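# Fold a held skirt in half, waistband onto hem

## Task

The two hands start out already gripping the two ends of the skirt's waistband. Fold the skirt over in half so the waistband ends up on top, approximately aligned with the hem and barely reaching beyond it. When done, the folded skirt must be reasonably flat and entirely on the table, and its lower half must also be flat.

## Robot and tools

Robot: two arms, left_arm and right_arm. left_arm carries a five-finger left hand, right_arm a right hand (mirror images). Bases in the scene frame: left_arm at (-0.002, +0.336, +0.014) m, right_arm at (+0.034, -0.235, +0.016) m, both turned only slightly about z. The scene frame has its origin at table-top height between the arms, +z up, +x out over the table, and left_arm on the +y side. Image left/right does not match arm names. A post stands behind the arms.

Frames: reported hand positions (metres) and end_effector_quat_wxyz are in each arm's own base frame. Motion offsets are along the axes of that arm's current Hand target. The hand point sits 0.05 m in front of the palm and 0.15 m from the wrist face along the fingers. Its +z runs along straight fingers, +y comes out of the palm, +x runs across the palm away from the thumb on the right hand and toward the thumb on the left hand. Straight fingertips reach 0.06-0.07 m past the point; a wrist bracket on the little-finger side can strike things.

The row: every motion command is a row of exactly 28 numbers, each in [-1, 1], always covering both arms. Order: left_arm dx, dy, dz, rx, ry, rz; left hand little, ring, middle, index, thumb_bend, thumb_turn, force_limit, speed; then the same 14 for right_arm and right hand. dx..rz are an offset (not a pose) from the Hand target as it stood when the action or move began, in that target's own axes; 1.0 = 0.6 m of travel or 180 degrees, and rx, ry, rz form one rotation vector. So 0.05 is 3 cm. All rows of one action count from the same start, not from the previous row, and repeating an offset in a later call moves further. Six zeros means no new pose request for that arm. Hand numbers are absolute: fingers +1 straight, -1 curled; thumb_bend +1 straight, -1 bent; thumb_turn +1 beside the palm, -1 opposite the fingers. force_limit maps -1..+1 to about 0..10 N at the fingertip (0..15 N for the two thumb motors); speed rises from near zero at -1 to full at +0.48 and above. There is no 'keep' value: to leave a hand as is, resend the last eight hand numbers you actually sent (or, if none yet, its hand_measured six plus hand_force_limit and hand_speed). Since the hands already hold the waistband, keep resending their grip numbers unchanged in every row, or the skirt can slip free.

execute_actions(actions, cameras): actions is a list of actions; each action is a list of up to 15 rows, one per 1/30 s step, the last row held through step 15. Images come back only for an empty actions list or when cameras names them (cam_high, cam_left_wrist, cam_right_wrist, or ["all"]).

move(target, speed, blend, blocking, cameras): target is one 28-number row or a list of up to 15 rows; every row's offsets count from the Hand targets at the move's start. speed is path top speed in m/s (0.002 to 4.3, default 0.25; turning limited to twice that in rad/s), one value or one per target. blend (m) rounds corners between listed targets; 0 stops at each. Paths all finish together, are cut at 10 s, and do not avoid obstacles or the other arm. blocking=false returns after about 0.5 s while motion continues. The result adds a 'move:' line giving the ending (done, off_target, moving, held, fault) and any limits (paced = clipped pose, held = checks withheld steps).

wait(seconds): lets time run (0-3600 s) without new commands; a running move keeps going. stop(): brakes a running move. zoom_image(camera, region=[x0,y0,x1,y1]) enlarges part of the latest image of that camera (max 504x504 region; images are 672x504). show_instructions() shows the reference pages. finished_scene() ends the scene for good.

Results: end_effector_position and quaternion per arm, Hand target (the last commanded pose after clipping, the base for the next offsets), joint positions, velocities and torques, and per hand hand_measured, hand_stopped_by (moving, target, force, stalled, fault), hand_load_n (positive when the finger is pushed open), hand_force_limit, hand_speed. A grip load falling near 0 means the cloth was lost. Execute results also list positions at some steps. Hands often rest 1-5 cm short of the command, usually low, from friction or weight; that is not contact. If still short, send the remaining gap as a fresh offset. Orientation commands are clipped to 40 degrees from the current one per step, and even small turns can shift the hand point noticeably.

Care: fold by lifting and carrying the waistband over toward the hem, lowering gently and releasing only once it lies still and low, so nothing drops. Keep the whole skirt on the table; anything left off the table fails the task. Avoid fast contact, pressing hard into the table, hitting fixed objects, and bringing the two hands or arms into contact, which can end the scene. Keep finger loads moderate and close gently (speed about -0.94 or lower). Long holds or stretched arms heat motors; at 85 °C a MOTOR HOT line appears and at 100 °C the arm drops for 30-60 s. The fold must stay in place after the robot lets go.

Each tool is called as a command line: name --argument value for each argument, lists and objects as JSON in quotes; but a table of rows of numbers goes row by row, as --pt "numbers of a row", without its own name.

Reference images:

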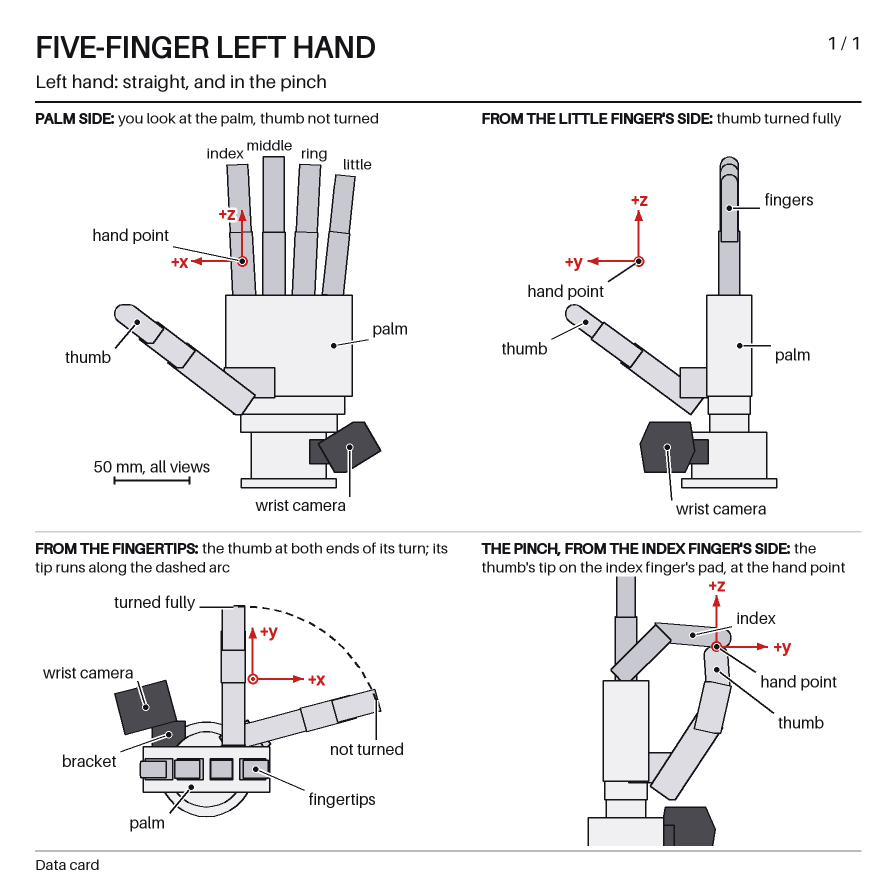

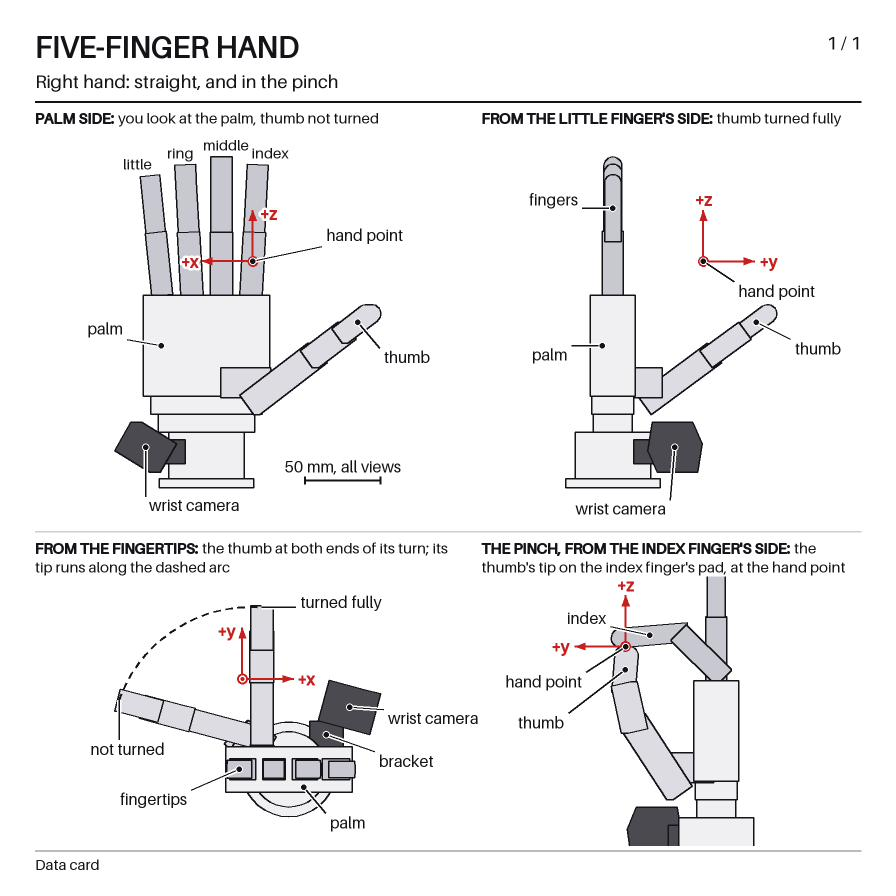

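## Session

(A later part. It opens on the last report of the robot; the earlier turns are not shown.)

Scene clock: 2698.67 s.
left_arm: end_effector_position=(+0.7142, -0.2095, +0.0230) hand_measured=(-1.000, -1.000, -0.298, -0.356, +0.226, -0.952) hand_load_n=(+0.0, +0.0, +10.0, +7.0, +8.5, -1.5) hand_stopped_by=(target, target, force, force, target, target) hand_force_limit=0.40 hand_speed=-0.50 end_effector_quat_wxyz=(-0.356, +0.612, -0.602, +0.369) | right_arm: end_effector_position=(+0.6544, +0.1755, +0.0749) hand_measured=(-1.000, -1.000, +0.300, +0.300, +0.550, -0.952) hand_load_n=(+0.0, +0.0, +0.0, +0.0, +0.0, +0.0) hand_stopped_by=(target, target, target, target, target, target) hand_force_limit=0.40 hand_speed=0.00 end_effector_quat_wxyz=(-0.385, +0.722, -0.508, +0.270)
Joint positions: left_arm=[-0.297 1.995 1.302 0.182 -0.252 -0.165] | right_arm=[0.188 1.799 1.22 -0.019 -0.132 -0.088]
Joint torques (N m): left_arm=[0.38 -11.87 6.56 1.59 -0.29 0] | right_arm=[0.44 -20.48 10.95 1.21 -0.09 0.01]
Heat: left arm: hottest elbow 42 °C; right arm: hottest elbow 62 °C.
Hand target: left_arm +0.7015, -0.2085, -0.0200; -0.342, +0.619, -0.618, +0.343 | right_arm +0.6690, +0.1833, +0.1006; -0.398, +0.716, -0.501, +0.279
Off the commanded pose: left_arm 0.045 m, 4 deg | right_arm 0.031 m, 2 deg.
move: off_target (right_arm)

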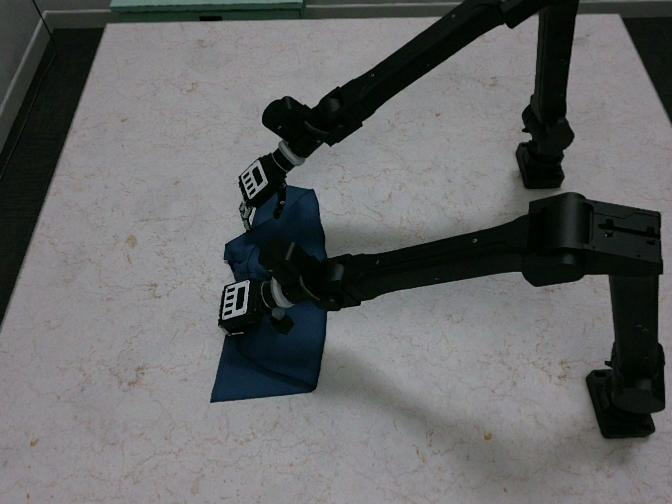

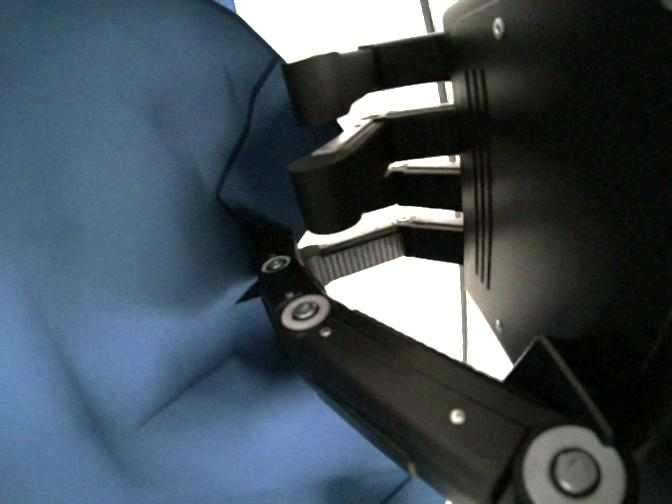

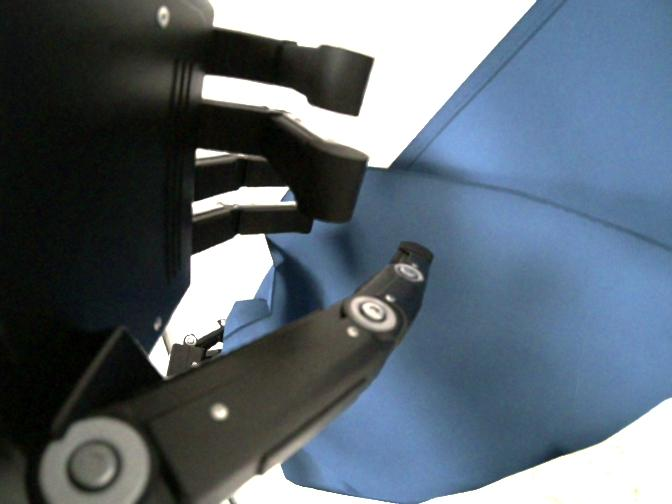

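move --target '[0,-0.17,-0.106,0,0,0,-1.0,-1.0,-0.34,-0.36,0.22,-0.952,0.4,-0.5,0,0,0,0,0,0,-1.0,-1.0,0.3,0.3,0.55,-0.952,0.4,0.0]' --speed 0.08 --cameras '["all"]'

zoom_image --camera "cam_high" --region '[180, 150, 380, 350]'

zoom_image --camera "cam_left_wrist" --region '[130, 90, 430, 390]'

Scene clock: 2708.57 s.
left_arm: end_effector_position=(+0.6846, -0.2006, +0.0663) hand_measured=(-1.000, -1.000, -0.298, -0.356, +0.226, -0.952) hand_load_n=(+0.0, +0.0, +9.5, +7.0, +8.5, -1.0) hand_stopped_by=(target, target, force, force, target, target) hand_force_limit=0.40 hand_speed=-0.50 end_effector_quat_wxyz=(-0.331, +0.627, -0.628, +0.322) | right_arm: end_effector_position=(+0.6544, +0.1755, +0.0749) hand_measured=(-1.000, -1.000, +0.300, +0.300, +0.550, -0.952) hand_load_n=(+0.0, +0.0, +0.0, +0.0, +0.0, +0.0) hand_stopped_by=(target, target, target, target, target, target) hand_force_limit=0.40 hand_speed=0.00 end_effector_quat_wxyz=(-0.385, +0.722, -0.508, +0.270)
Joint positions: left_arm=[-0.297 1.877 1.326 -0.083 -0.252 -0.167] | right_arm=[0.188 1.799 1.22 -0.019 -0.132 -0.088]
Joint torques (N m): left_arm=[0.32 -15.44 12.37 1.42 -0.3 0.02] | right_arm=[0.44 -20.42 10.93 1.21 -0.09 0.01]
Heat: left arm: hottest elbow 41 °C; right arm: hottest elbow 62 °C.
Hand target: left_arm +0.7017, -0.2083, +0.1004; -0.342, +0.619, -0.618, +0.343 | right_arm +0.6691, +0.1833, +0.1006; -0.398, +0.716, -0.501, +0.279
Off the commanded pose: left_arm 0.039 m, 3 deg | right_arm 0.031 m, 2 deg.
move: off_target (left_arm)

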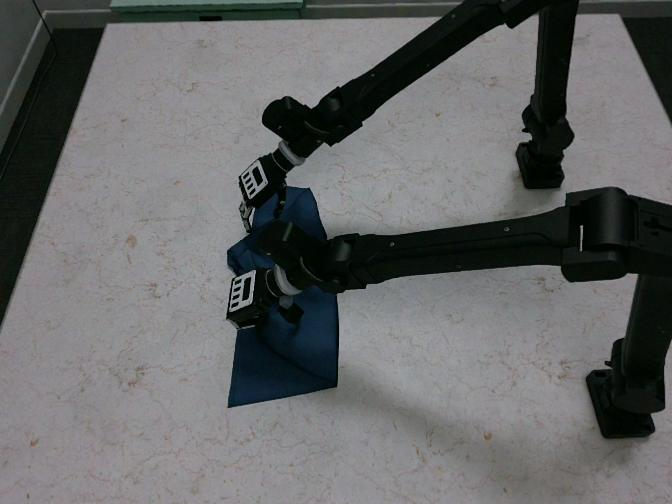

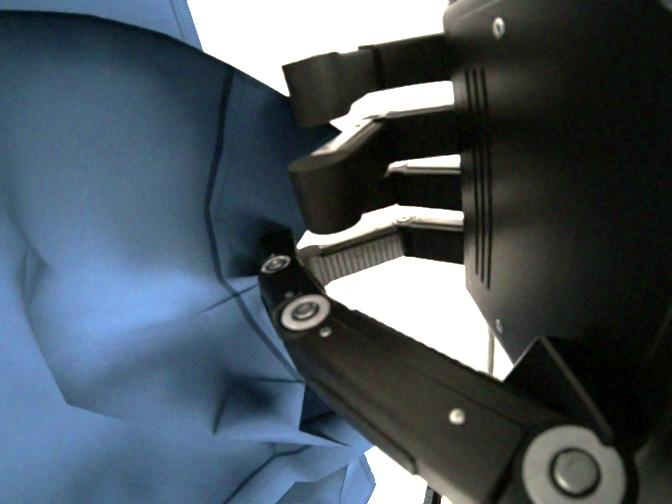

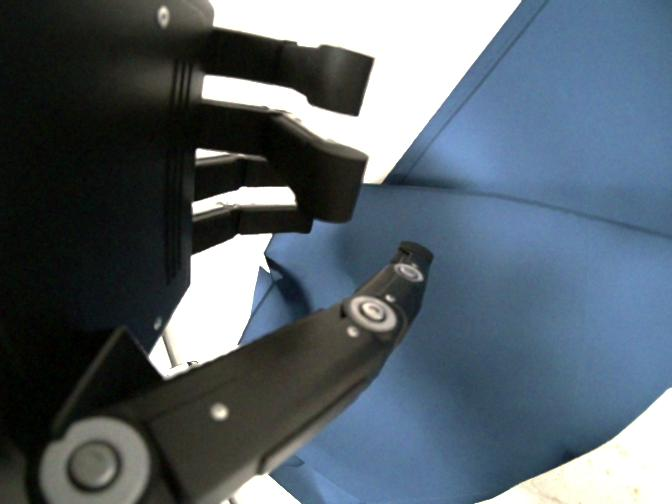

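Scaled by 2.520 from the camera's image (finer frame: 960x720).

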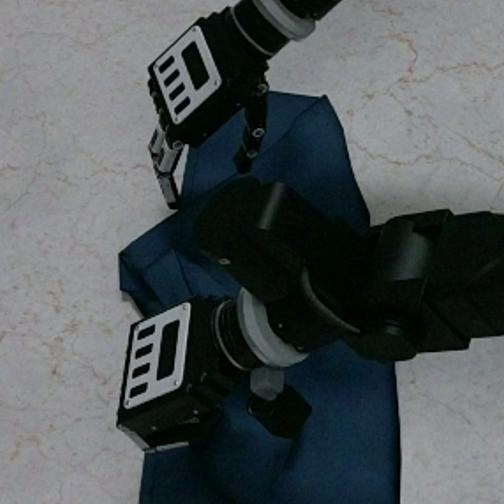

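Scaled by 1.680 from the camera's image (finer frame: 960x720).

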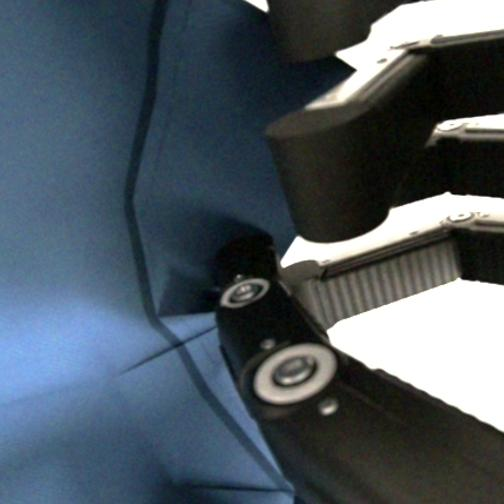

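move --pt "0 -0.0407 -0.1237 0 0 0 -1.0 -1.0 -0.34 -0.36 0.22 -0.952 0.4 -0.5 0.06 -0.05 -0.2 0 0 0 -1.0 -1.0 0.3 0.3 0.55 -0.952 0.4 0.0" --pt "0.05 0.2085 -0.4593 0 0 0 -1.0 -1.0 -0.34 -0.36 0.22 -0.952 0.4 -0.5 0.121 0.07 -0.4265 0 0 0 -1.0 -1.0 0.3 0.3 0.55 -0.952 0.4 0.0" --speed 0.12 --blend 0.03 --cameras '["all"]'

Scene clock: 2724.83 s.
left_arm: end_effector_position=(+0.4085, -0.2360, +0.1404) hand_measured=(-1.000, -1.000, -0.298, -0.356, +0.226, -0.952) hand_load_n=(+0.0, +0.0, +9.0, +6.5, +9.0, +0.0) hand_stopped_by=(target, target, force, force, target, target) hand_force_limit=0.40 hand_speed=-0.50 end_effector_quat_wxyz=(-0.346, +0.619, -0.616, +0.342) | right_arm: end_effector_position=(+0.4767, +0.0390, +0.2054) hand_measured=(-1.000, -1.000, +0.300, +0.300, +0.550, -0.952) hand_load_n=(+0.0, +0.0, +0.0, +0.0, +0.0, +0.0) hand_stopped_by=(target, target, target, target, target, target) hand_force_limit=0.40 hand_speed=0.00 end_effector_quat_wxyz=(-0.405, +0.715, -0.496, +0.282)
Joint positions: left_arm=[-0.643 1.185 0.731 -0.208 -0.542 -0.379] | right_arm=[-0.101 1.162 0.878 -0.303 -0.389 -0.25]
Joint torques (N m): left_arm=[-0.26 -6.65 8.13 1.25 -0.41 -0.1] | right_arm=[-1.03 -10.58 7.62 1.2 -0.27 -0.14]
Heat: left arm: hottest elbow 43 °C; right arm: hottest elbow 63 °C.
Hand target: left_arm +0.4017, -0.2381, +0.1405; -0.342, +0.619, -0.618, +0.343 | right_arm +0.4688, +0.0330, +0.1996; -0.398, +0.716, -0.501, +0.279
Off the commanded pose: left_arm 0.007 m, 1 deg | right_arm 0.011 m, 1 deg.
move: off_target (right_arm)

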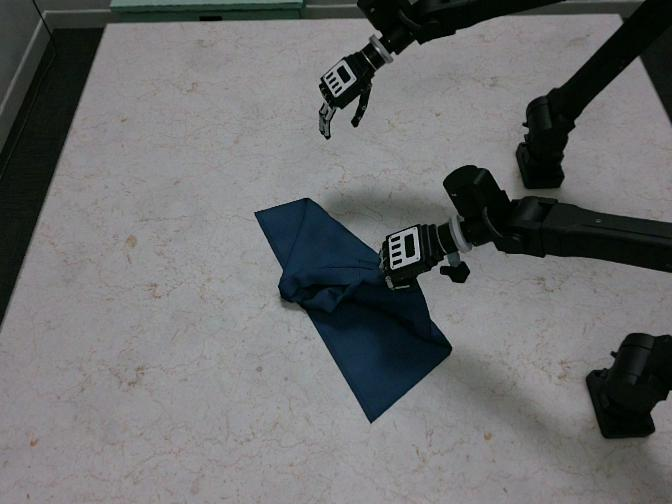

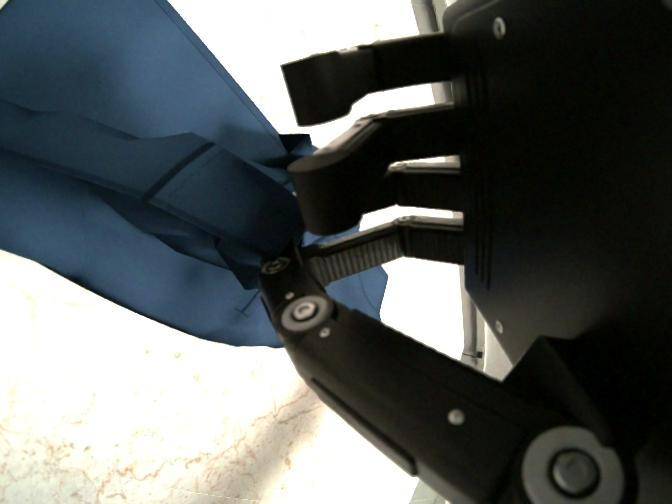

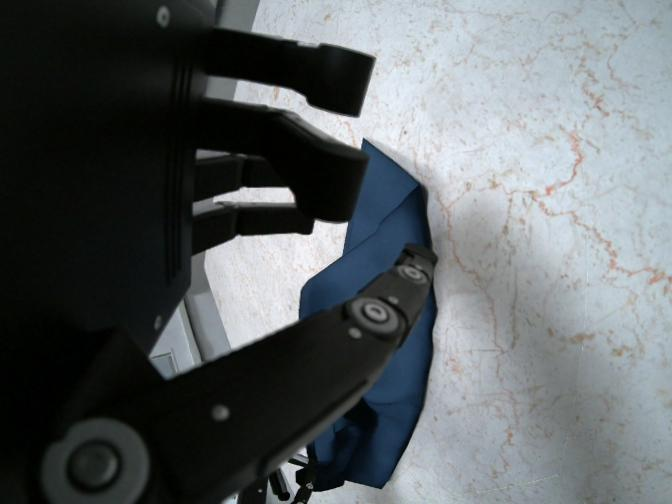

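zoom_image --camera "cam_high" --region '[230, 180, 480, 430]'

Scaled by 2.016 from the camera's image (finer frame: 960x720).

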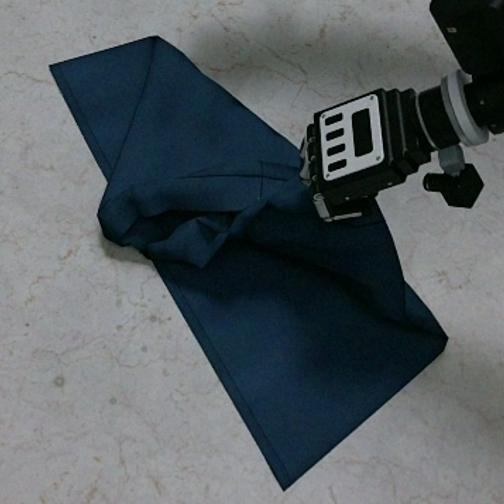

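move --target '[0.15,0.1325,-0.212,0,0,0,-1.0,-1.0,-0.34,-0.36,0.22,-0.952,0.4,-0.5,0,0,0,0,0,0,-1.0,-1.0,0.3,0.3,0.55,-0.952,0.4,0.0]' --speed 0.12 --cameras '["all"]'

zoom_image --camera "cam_high" --region '[250, 160, 550, 460]'

Scene clock: 2748.53 s.
left_arm: end_effector_position=(+0.2479, -0.3115, +0.1248) hand_measured=(-1.000, -1.000, -0.298, -0.356, +0.226, -0.952) hand_load_n=(+0.0, +0.0, +9.0, +6.5, +9.5, +0.0) hand_stopped_by=(target, target, force, force, target, target) hand_force_limit=0.40 hand_speed=-0.50 end_effector_quat_wxyz=(-0.348, +0.616, -0.624, +0.331) | right_arm: end_effector_position=(+0.4767, +0.0390, +0.2054) hand_measured=(-1.000, -1.000, +0.300, +0.300, +0.550, -0.952) hand_load_n=(+0.0, +0.0, +0.0, +0.0, +0.0, +0.0) hand_stopped_by=(target, target, target, target, target, target) hand_force_limit=0.40 hand_speed=0.00 end_effector_quat_wxyz=(-0.405, +0.715, -0.495, +0.282)
Joint positions: left_arm=[-1.181 1.135 0.711 -0.631 -0.902 -0.913] | right_arm=[-0.101 1.162 0.878 -0.303 -0.389 -0.25]
Joint torques (N m): left_arm=[0.03 -3.78 12.19 0.68 -0.79 -0.09] | right_arm=[-1.08 -10.58 7.61 1.21 -0.26 -0.14]
Heat: left arm: hottest elbow 42 °C; right arm: hottest elbow 62 °C.
Hand target: left_arm +0.2517, -0.3282, +0.1406; -0.342, +0.619, -0.618, +0.343 | right_arm +0.4688, +0.0330, +0.1996; -0.398, +0.716, -0.501, +0.279
Off the commanded pose: left_arm 0.023 m, 2 deg | right_arm 0.012 m, 1 deg.
move: off_target (left_arm)

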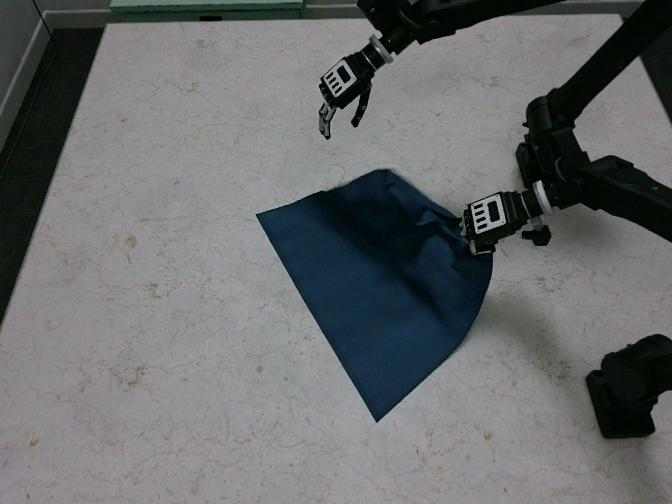

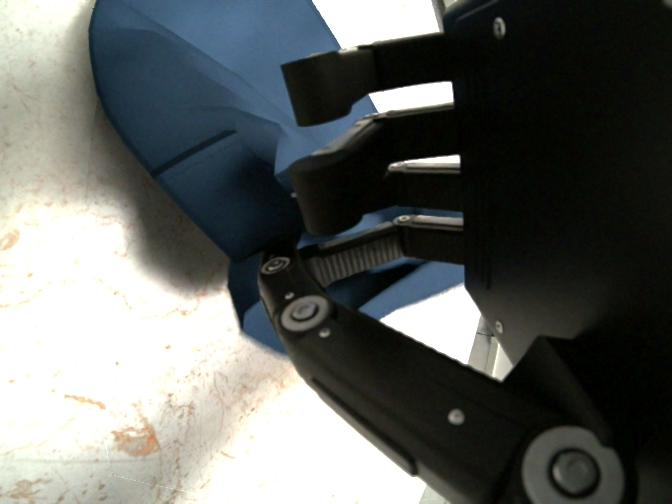

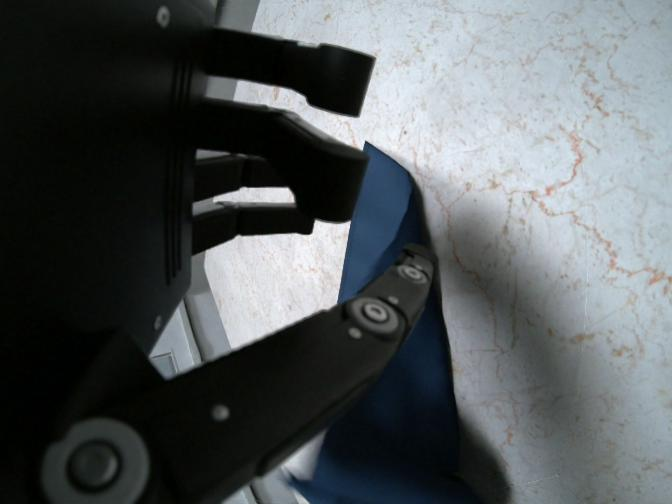

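Scaled by 1.680 from the camera's image (finer frame: 960x720).

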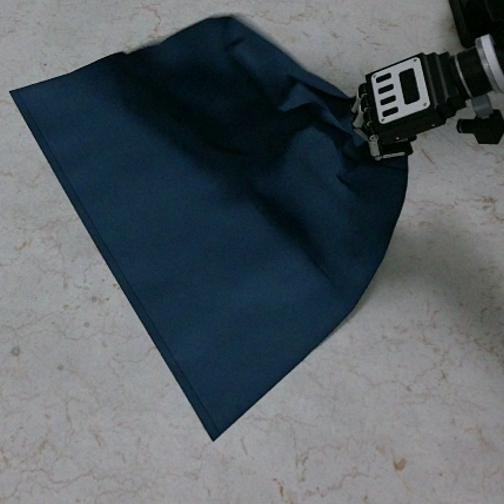

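move --pt "0 0.1696 0.106 0 0 0 -1.0 -1.0 -0.34 -0.36 0.22 -0.952 0.4 -0.5 0 0 0 0 0 0 -1.0 -1.0 0.3 0.3 0.55 -0.952 0.4 0.0" --pt "0 0.1555 0.0972 0 0 0 -1.0 -1.0 0.4 0.4 0.5 -0.952 0.4 -0.3 0 0 0 0 0 0 -1.0 -1.0 0.3 0.3 0.55 -0.952 0.4 0.0" --pt "0 -0.04 -0.025 0 0 0 -1.0 -1.0 0.4 0.4 0.5 -0.952 0.4 -0.3 0 0 0 0 0 0 -1.0 -1.0 0.3 0.3 0.55 -0.952 0.4 0.0" --pt "-0.25 -0.1 -0.06 0 0 0 -1.0 -1.0 0.4 0.4 0.5 -0.952 0.4 -0.3 0 0 0 0 0 0 -1.0 -1.0 0.3 0.3 0.55 -0.952 0.4 0.0" --speed 0.12 --cameras '["all"]'

zoom_image --camera "cam_high" --region '[240, 140, 540, 440]'

Scene clock: 2770.50 s.
left_arm: end_effector_position=(+0.2543, -0.1837, +0.2142) hand_measured=(-1.000, -1.000, +0.400, +0.400, +0.500, -0.952) hand_load_n=(+0.0, +0.0, +0.0, +0.0, +0.5, +0.0) hand_stopped_by=(target, target, target, target, target, target) hand_force_limit=0.40 hand_speed=-0.30 end_effector_quat_wxyz=(-0.340, +0.619, -0.615, +0.350) | right_arm: end_effector_position=(+0.4767, +0.0390, +0.2054) hand_measured=(-1.000, -1.000, +0.300, +0.300, +0.550, -0.952) hand_load_n=(+0.0, +0.0, +0.0, +0.0, +0.5, +0.0) hand_stopped_by=(target, target, target, target, target, target) hand_force_limit=0.40 hand_speed=0.00 end_effector_quat_wxyz=(-0.405, +0.715, -0.495, +0.282)
Joint positions: left_arm=[-0.892 0.636 0.658 -0.79 -0.716 -0.584] | right_arm=[-0.101 1.162 0.878 -0.303 -0.389 -0.25]
Joint torques (N m): left_arm=[1.49 -0.79 8.84 1.14 -0.43 0.08] | right_arm=[-1.08 -10.58 7.64 1.2 -0.27 -0.13]
Heat: left arm: hottest elbow 42 °C; right arm: hottest elbow 61 °C.
Hand target: left_arm +0.2530, -0.1781, +0.2104; -0.342, +0.619, -0.618, +0.343 | right_arm +0.4688, +0.0330, +0.1996; -0.398, +0.716, -0.501, +0.279
Off the commanded pose: left_arm 0.007 m, 1 deg | right_arm 0.012 m, 1 deg.
move: done

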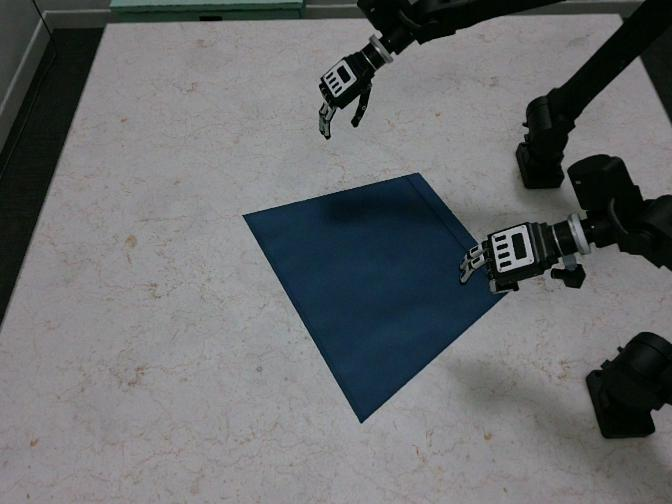

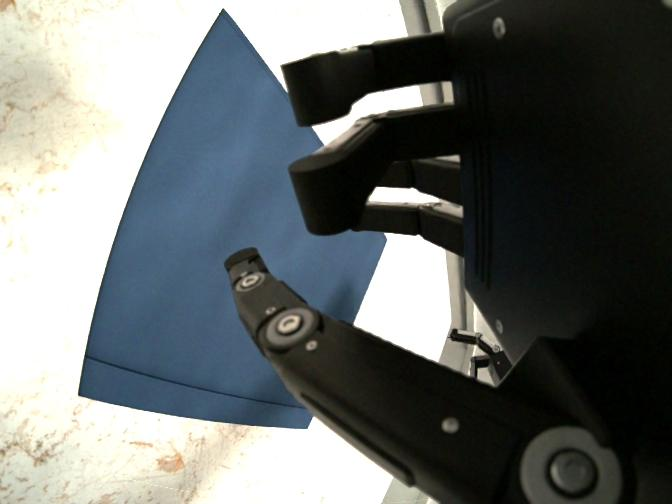

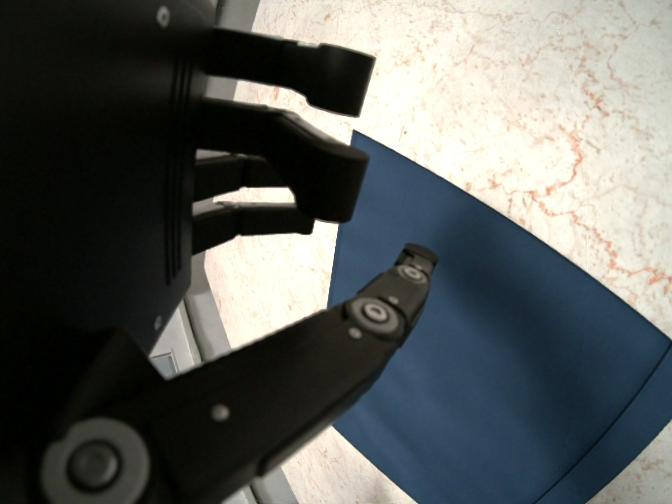

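Scaled by 1.680 from the camera's image (finer frame: 960x720).

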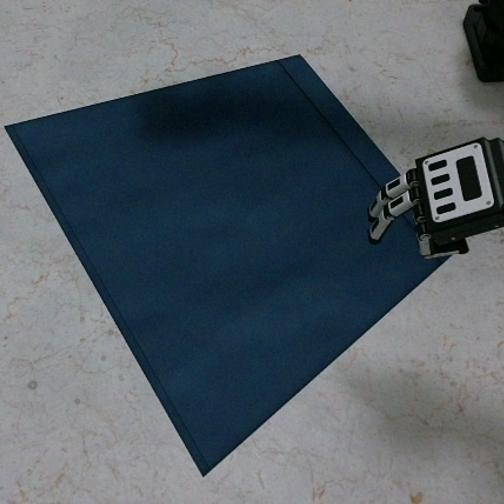

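move --target '[0.135,0.1567,0.0323,0,-0.0942,-0.0589,-1.0,-1.0,0.2,0.2,0.5,-0.952,0.4,0.0,-0.1332,0.2295,-0.1158,0,-0.0377,-0.0236,-1.0,-1.0,0.2,0.2,0.5,-0.952,0.4,0.0]' --speed 0.15 --cameras '["all"]'

zoom_image --camera "cam_high" --region '[340, 120, 600, 380]'

Scene clock: 2883.17 s.
left_arm: end_effector_position=(+0.2167, -0.2427, +0.1085) hand_measured=(-1.000, -1.000, +0.200, +0.200, +0.500, -0.952) hand_load_n=(+0.0, +0.0, +0.0, +0.0, +0.0, +0.0) hand_stopped_by=(target, target, target, target, target, target) hand_force_limit=0.40 hand_speed=0.00 end_effector_quat_wxyz=(-0.403, +0.714, -0.506, +0.267) | right_arm: end_effector_position=(+0.3239, +0.0676, +0.1256) hand_measured=(-1.000, -1.000, +0.200, +0.200, +0.500, -0.952) hand_load_n=(+0.0, +0.0, +0.0, +0.0, +0.0, +0.0) hand_stopped_by=(target, target, target, target, target, target) hand_force_limit=0.40 hand_speed=0.00 end_effector_quat_wxyz=(-0.422, +0.749, -0.444, +0.252)
Joint positions: left_arm=[-1.263 1.183 0.723 -1.209 -1.007 -1.654] | right_arm=[-0.106 0.778 0.449 -0.303 -0.507 -0.345]
Joint torques (N m): left_arm=[-0.15 -3.43 10.92 -0.35 -0.91 -0.1] | right_arm=[-1.14 -3.96 7.46 1.26 -0.32 -0.13]
Heat: left arm: hottest elbow 42 °C; right arm: hottest elbow 59 °C.
Hand target: left_arm +0.2195, -0.2591, +0.1204; -0.397, +0.717, -0.502, +0.278 | right_arm +0.3178, +0.0630, +0.1193; -0.417, +0.749, -0.449, +0.251
Off the commanded pose: left_arm 0.021 m, 2 deg | right_arm 0.010 m, 1 deg.
move: off_target (left_arm)

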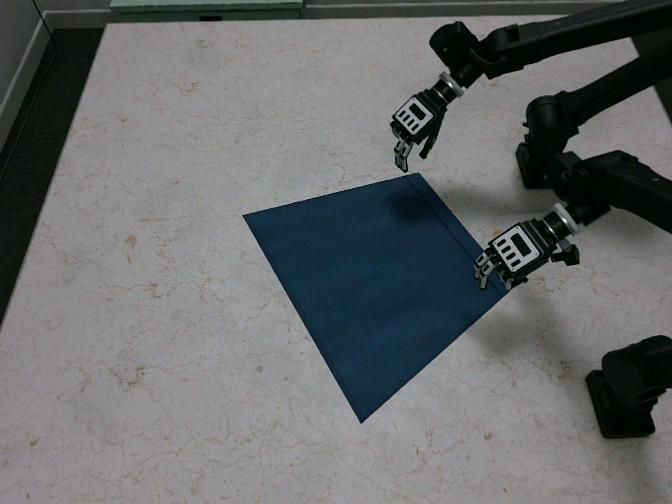

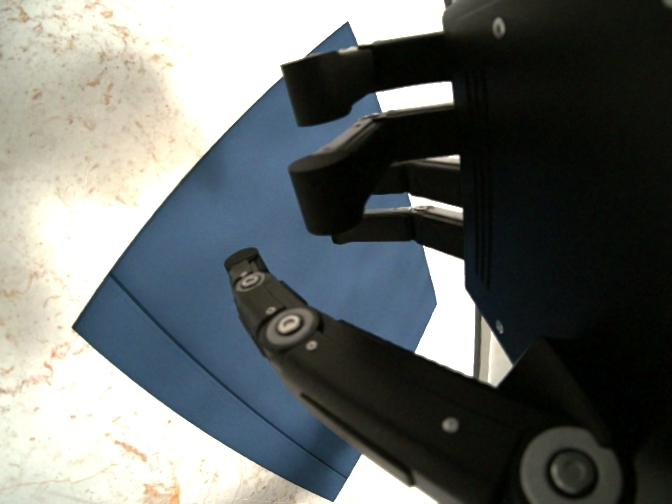

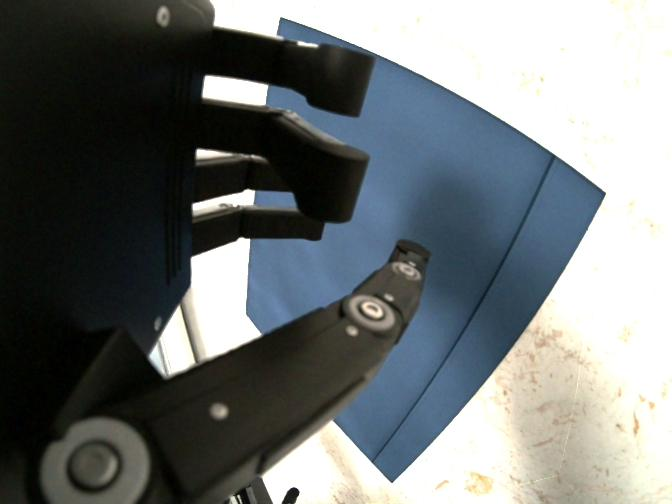

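Scaled by 1.938 from the camera's image (finer frame: 960x720).

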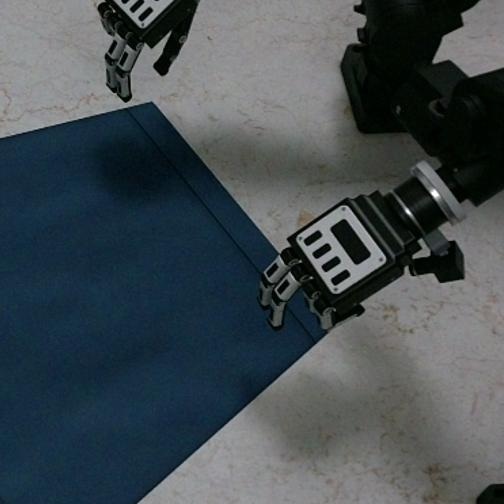

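move --target '[-0.0157,0.1878,0.1242,0,0,0,-1.0,-1.0,0.2,0.2,0.5,-0.952,0.4,0.0,-0.0047,0.1743,0.0985,0,0,0,-1.0,-1.0,0.2,0.2,0.5,-0.952,0.4,0.0]' --speed 0.08 --cameras '["all"]'

zoom_image --camera "cam_high" --region '[340, 120, 600, 380]'

Scene clock: 2899.33 s.
left_arm: end_effector_position=(+0.2269, -0.2546, +0.0100) hand_measured=(-1.000, -1.000, +0.200, +0.200, +0.500, -0.952) hand_load_n=(+0.0, +0.0, -1.5, +0.0, +0.0, +0.0) hand_stopped_by=(target, target, target, target, target, target) hand_force_limit=0.40 hand_speed=0.00 end_effector_quat_wxyz=(-0.402, +0.712, -0.491, +0.299) | right_arm: end_effector_position=(+0.3243, +0.0667, +0.0179) hand_measured=(-1.000, -1.000, +0.200, +0.200, +0.500, -0.952) hand_load_n=(+0.0, +0.0, -2.0, +0.0, +0.0, +0.0) hand_stopped_by=(target, target, target, target, target, target) hand_force_limit=0.40 hand_speed=0.00 end_effector_quat_wxyz=(-0.429, +0.746, -0.435, +0.265)
Joint positions: left_arm=[-1.263 1.41 0.574 -0.772 -1.049 -1.649] | right_arm=[-0.112 1.087 0.23 0.256 -0.515 -0.352]
Joint torques (N m): left_arm=[0.67 -2.37 3.99 1.58 0.71 -0.04] | right_arm=[-0.97 -1.79 4.45 1.92 -0.1 -0.1]
Heat: left arm: hottest elbow 42 °C; right arm: hottest elbow 60 °C.
Hand target: left_arm +0.2196, -0.2494, -0.0145; -0.396, +0.717, -0.502, +0.278 | right_arm +0.3121, +0.0631, -0.0008; -0.417, +0.749, -0.450, +0.250
Off the commanded pose: left_arm 0.026 m, 3 deg | right_arm 0.022 m, 3 deg.
move: off_target (left_arm, right_arm)

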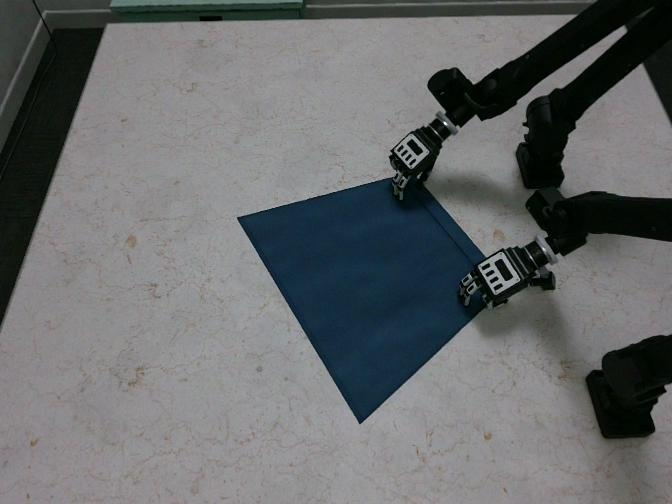

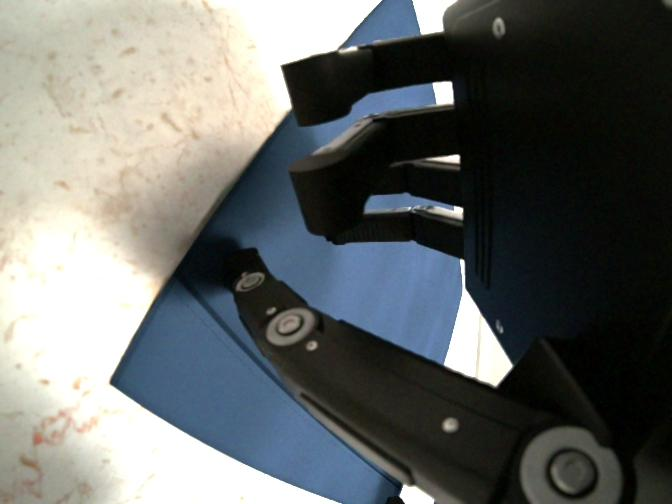

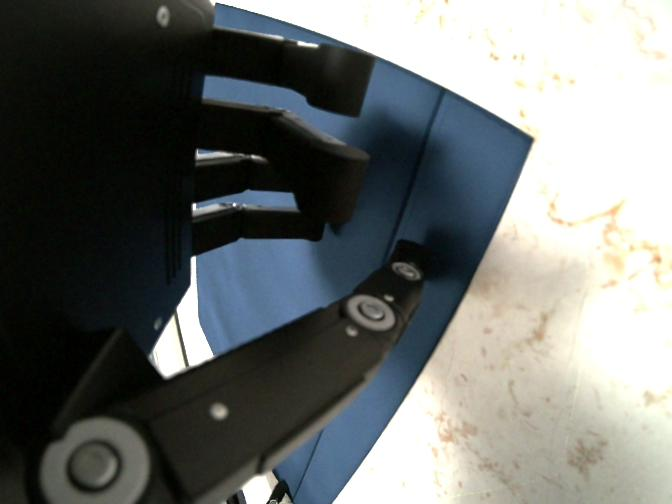

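Scaled by 1.938 from the camera's image (finer frame: 960x720).

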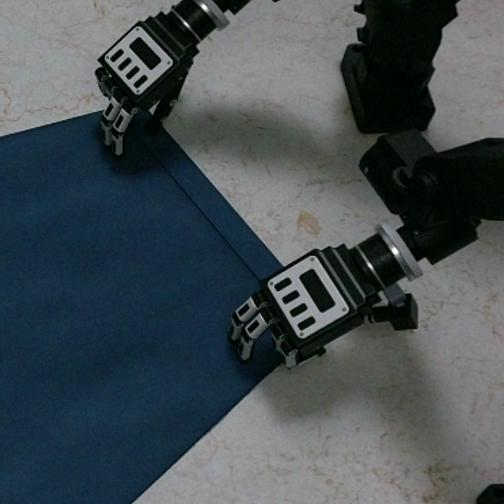

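move --target '[0,0,0,0,0,0,-1.0,-1.0,-0.34,-0.36,0.22,-0.952,0.4,-0.5,0,0,0,0,0,0,-1.0,-1.0,-0.34,-0.36,0.2,-0.952,0.4,-0.5]' --speed 0.08 --cameras '["all"]'

zoom_image --camera "cam_high" --region '[340, 120, 600, 380]'

Scene clock: 2920.77 s.
left_arm: end_effector_position=(+0.2276, -0.2579, +0.0046) hand_measured=(-1.000, -1.000, -0.300, -0.356, +0.226, -0.952) hand_load_n=(+0.0, +0.0, +6.5, +8.5, +7.0, +0.0) hand_stopped_by=(target, target, force, force, target, target) hand_force_limit=0.40 hand_speed=-0.50 end_effector_quat_wxyz=(-0.396, +0.718, -0.489, +0.298) | right_arm: end_effector_position=(+0.3199, +0.0670, +0.0111) hand_measured=(-1.000, -1.000, -0.296, -0.342, +0.228, -0.952) hand_load_n=(+0.0, +0.0, +12.5, +14.5, +15.0, +0.5) hand_stopped_by=(target, target, force, force, force, target) hand_force_limit=0.40 hand_speed=-0.50 end_effector_quat_wxyz=(-0.425, +0.748, -0.439, +0.258)
Joint positions: left_arm=[-1.259 1.425 0.574 -0.746 -1.037 -1.649] | right_arm=[-0.112 1.102 0.222 0.261 -0.514 -0.352]
Joint torques (N m): left_arm=[0.44 -3.31 3.9 0.76 0.24 -0.01] | right_arm=[-0.91 -2.73 4.89 1.92 -0.14 -0.1]
Heat: left arm: hottest elbow 41 °C; right arm: hottest elbow 59 °C.
Hand target: left_arm +0.2195, -0.2494, -0.0146; -0.396, +0.717, -0.502, +0.278 | right_arm +0.3122, +0.0631, -0.0007; -0.417, +0.749, -0.450, +0.250
Off the commanded pose: left_arm 0.022 m, 3 deg | right_arm 0.015 m, 2 deg.
move: done

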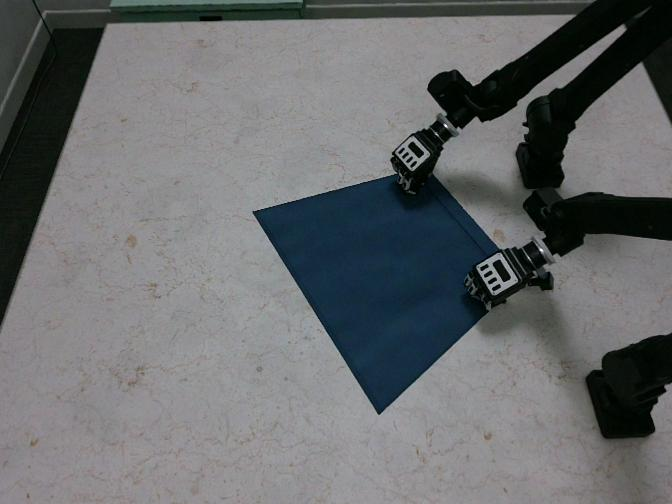

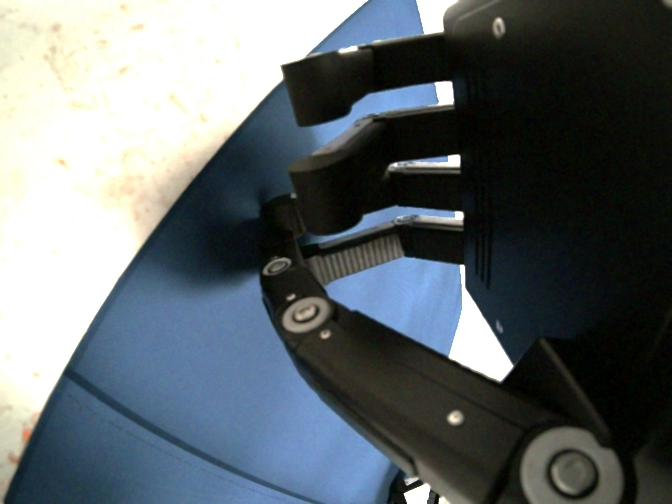

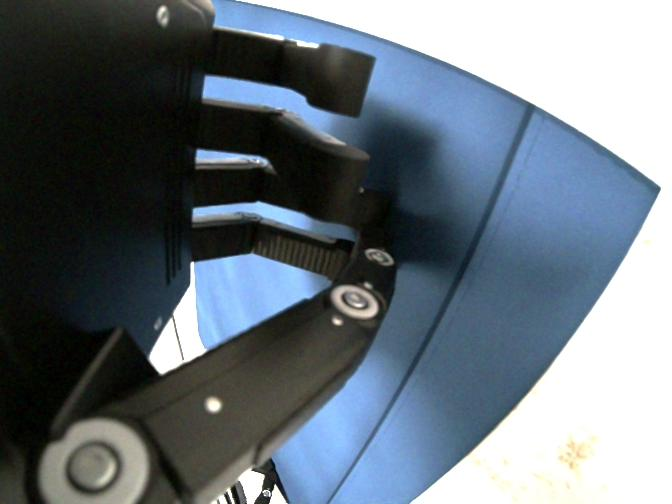

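Scaled by 1.938 from the camera's image (finer frame: 960x720).

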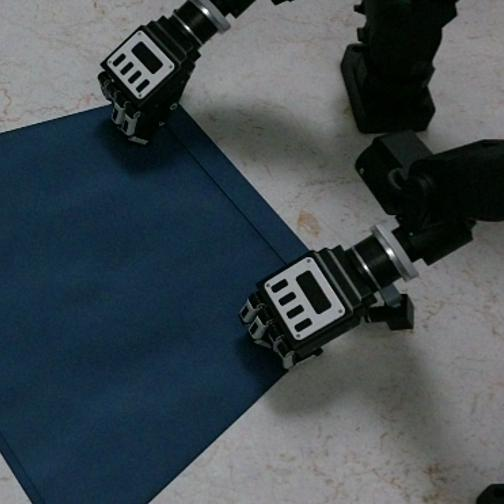

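move --target '[0.0969,-0.1411,0.2258,0,0.0942,0.0589,-1.0,-1.0,-0.34,-0.36,0.22,-0.952,0.4,-0.5,0.0707,-0.0312,0.0497,0,0.0942,0.0589,-1.0,-1.0,-0.34,-0.36,0.2,-0.952,0.4,-0.5]' --speed 0.08 --cameras '["all"]'

zoom_image --camera "cam_high" --region '[240, 120, 540, 420]'

Scene clock: 2993.93 s.
left_arm: end_effector_position=(+0.3866, -0.2611, +0.0057) hand_measured=(-1.000, -1.000, -0.300, -0.356, +0.226, -0.952) hand_load_n=(+0.0, +0.0, +5.5, +8.0, +7.5, +0.5) hand_stopped_by=(target, target, force, force, target, target) hand_force_limit=0.40 hand_speed=-0.50 end_effector_quat_wxyz=(-0.336, +0.618, -0.607, +0.370) | right_arm: end_effector_position=(+0.3642, +0.0411, +0.0120) hand_measured=(-1.000, -1.000, -0.296, -0.342, +0.228, -0.952) hand_load_n=(+0.0, +0.0, +10.5, +14.0, +14.5, +0.5) hand_stopped_by=(target, target, force, force, force, target) hand_force_limit=0.40 hand_speed=-0.50 end_effector_quat_wxyz=(-0.381, +0.650, -0.570, +0.328)
Joint positions: left_arm=[-0.725 1.49 0.517 0.333 -0.581 -0.447] | right_arm=[-0.039 1.189 0.242 0.423 -0.156 -0.08]
Joint torques (N m): left_arm=[2.61 -3.78 6.56 1.39 -0.37 0.17] | right_arm=[0.73 -2.02 6.39 1.62 0.33 -0.15]
Heat: left arm: hottest elbow 38 °C; right arm: hottest elbow 55 °C.
Hand target: left_arm +0.3896, -0.2494, -0.0146; -0.342, +0.619, -0.618, +0.343 | right_arm +0.3631, +0.0423, -0.0005; -0.367, +0.660, -0.573, +0.319
Off the commanded pose: left_arm 0.024 m, 3 deg | right_arm 0.013 m, 2 deg.
move: off_target (left_arm, right_arm)

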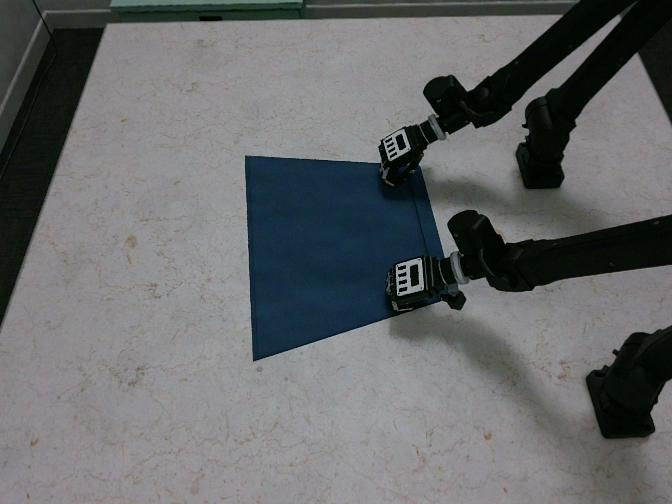

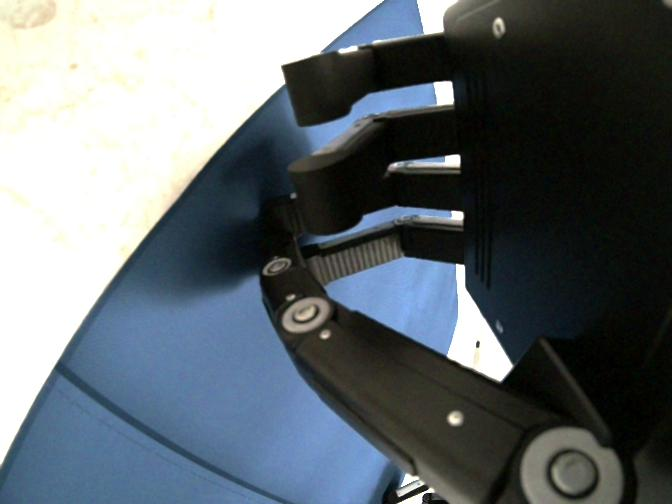

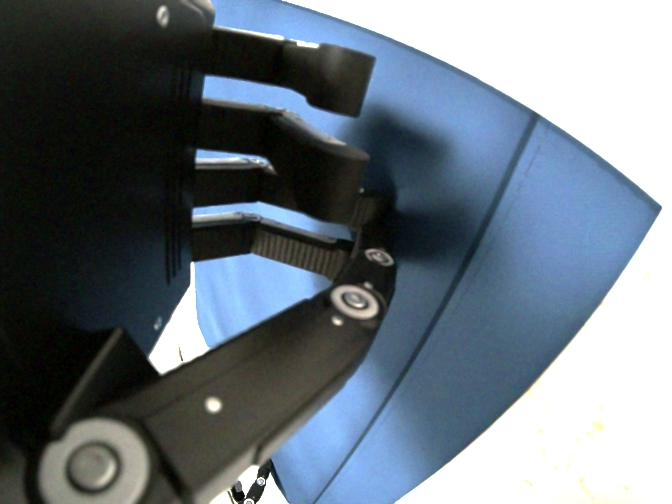

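Scaled by 1.680 from the camera's image (finer frame: 960x720).

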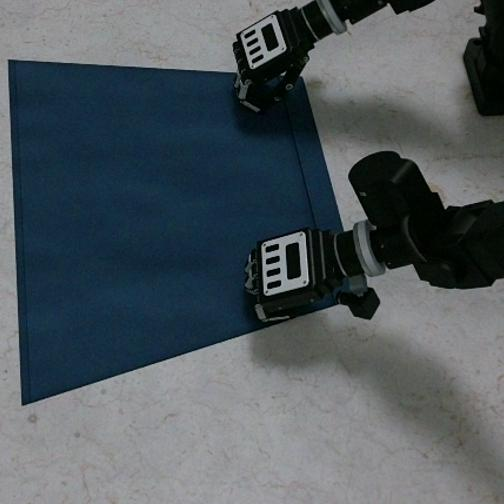

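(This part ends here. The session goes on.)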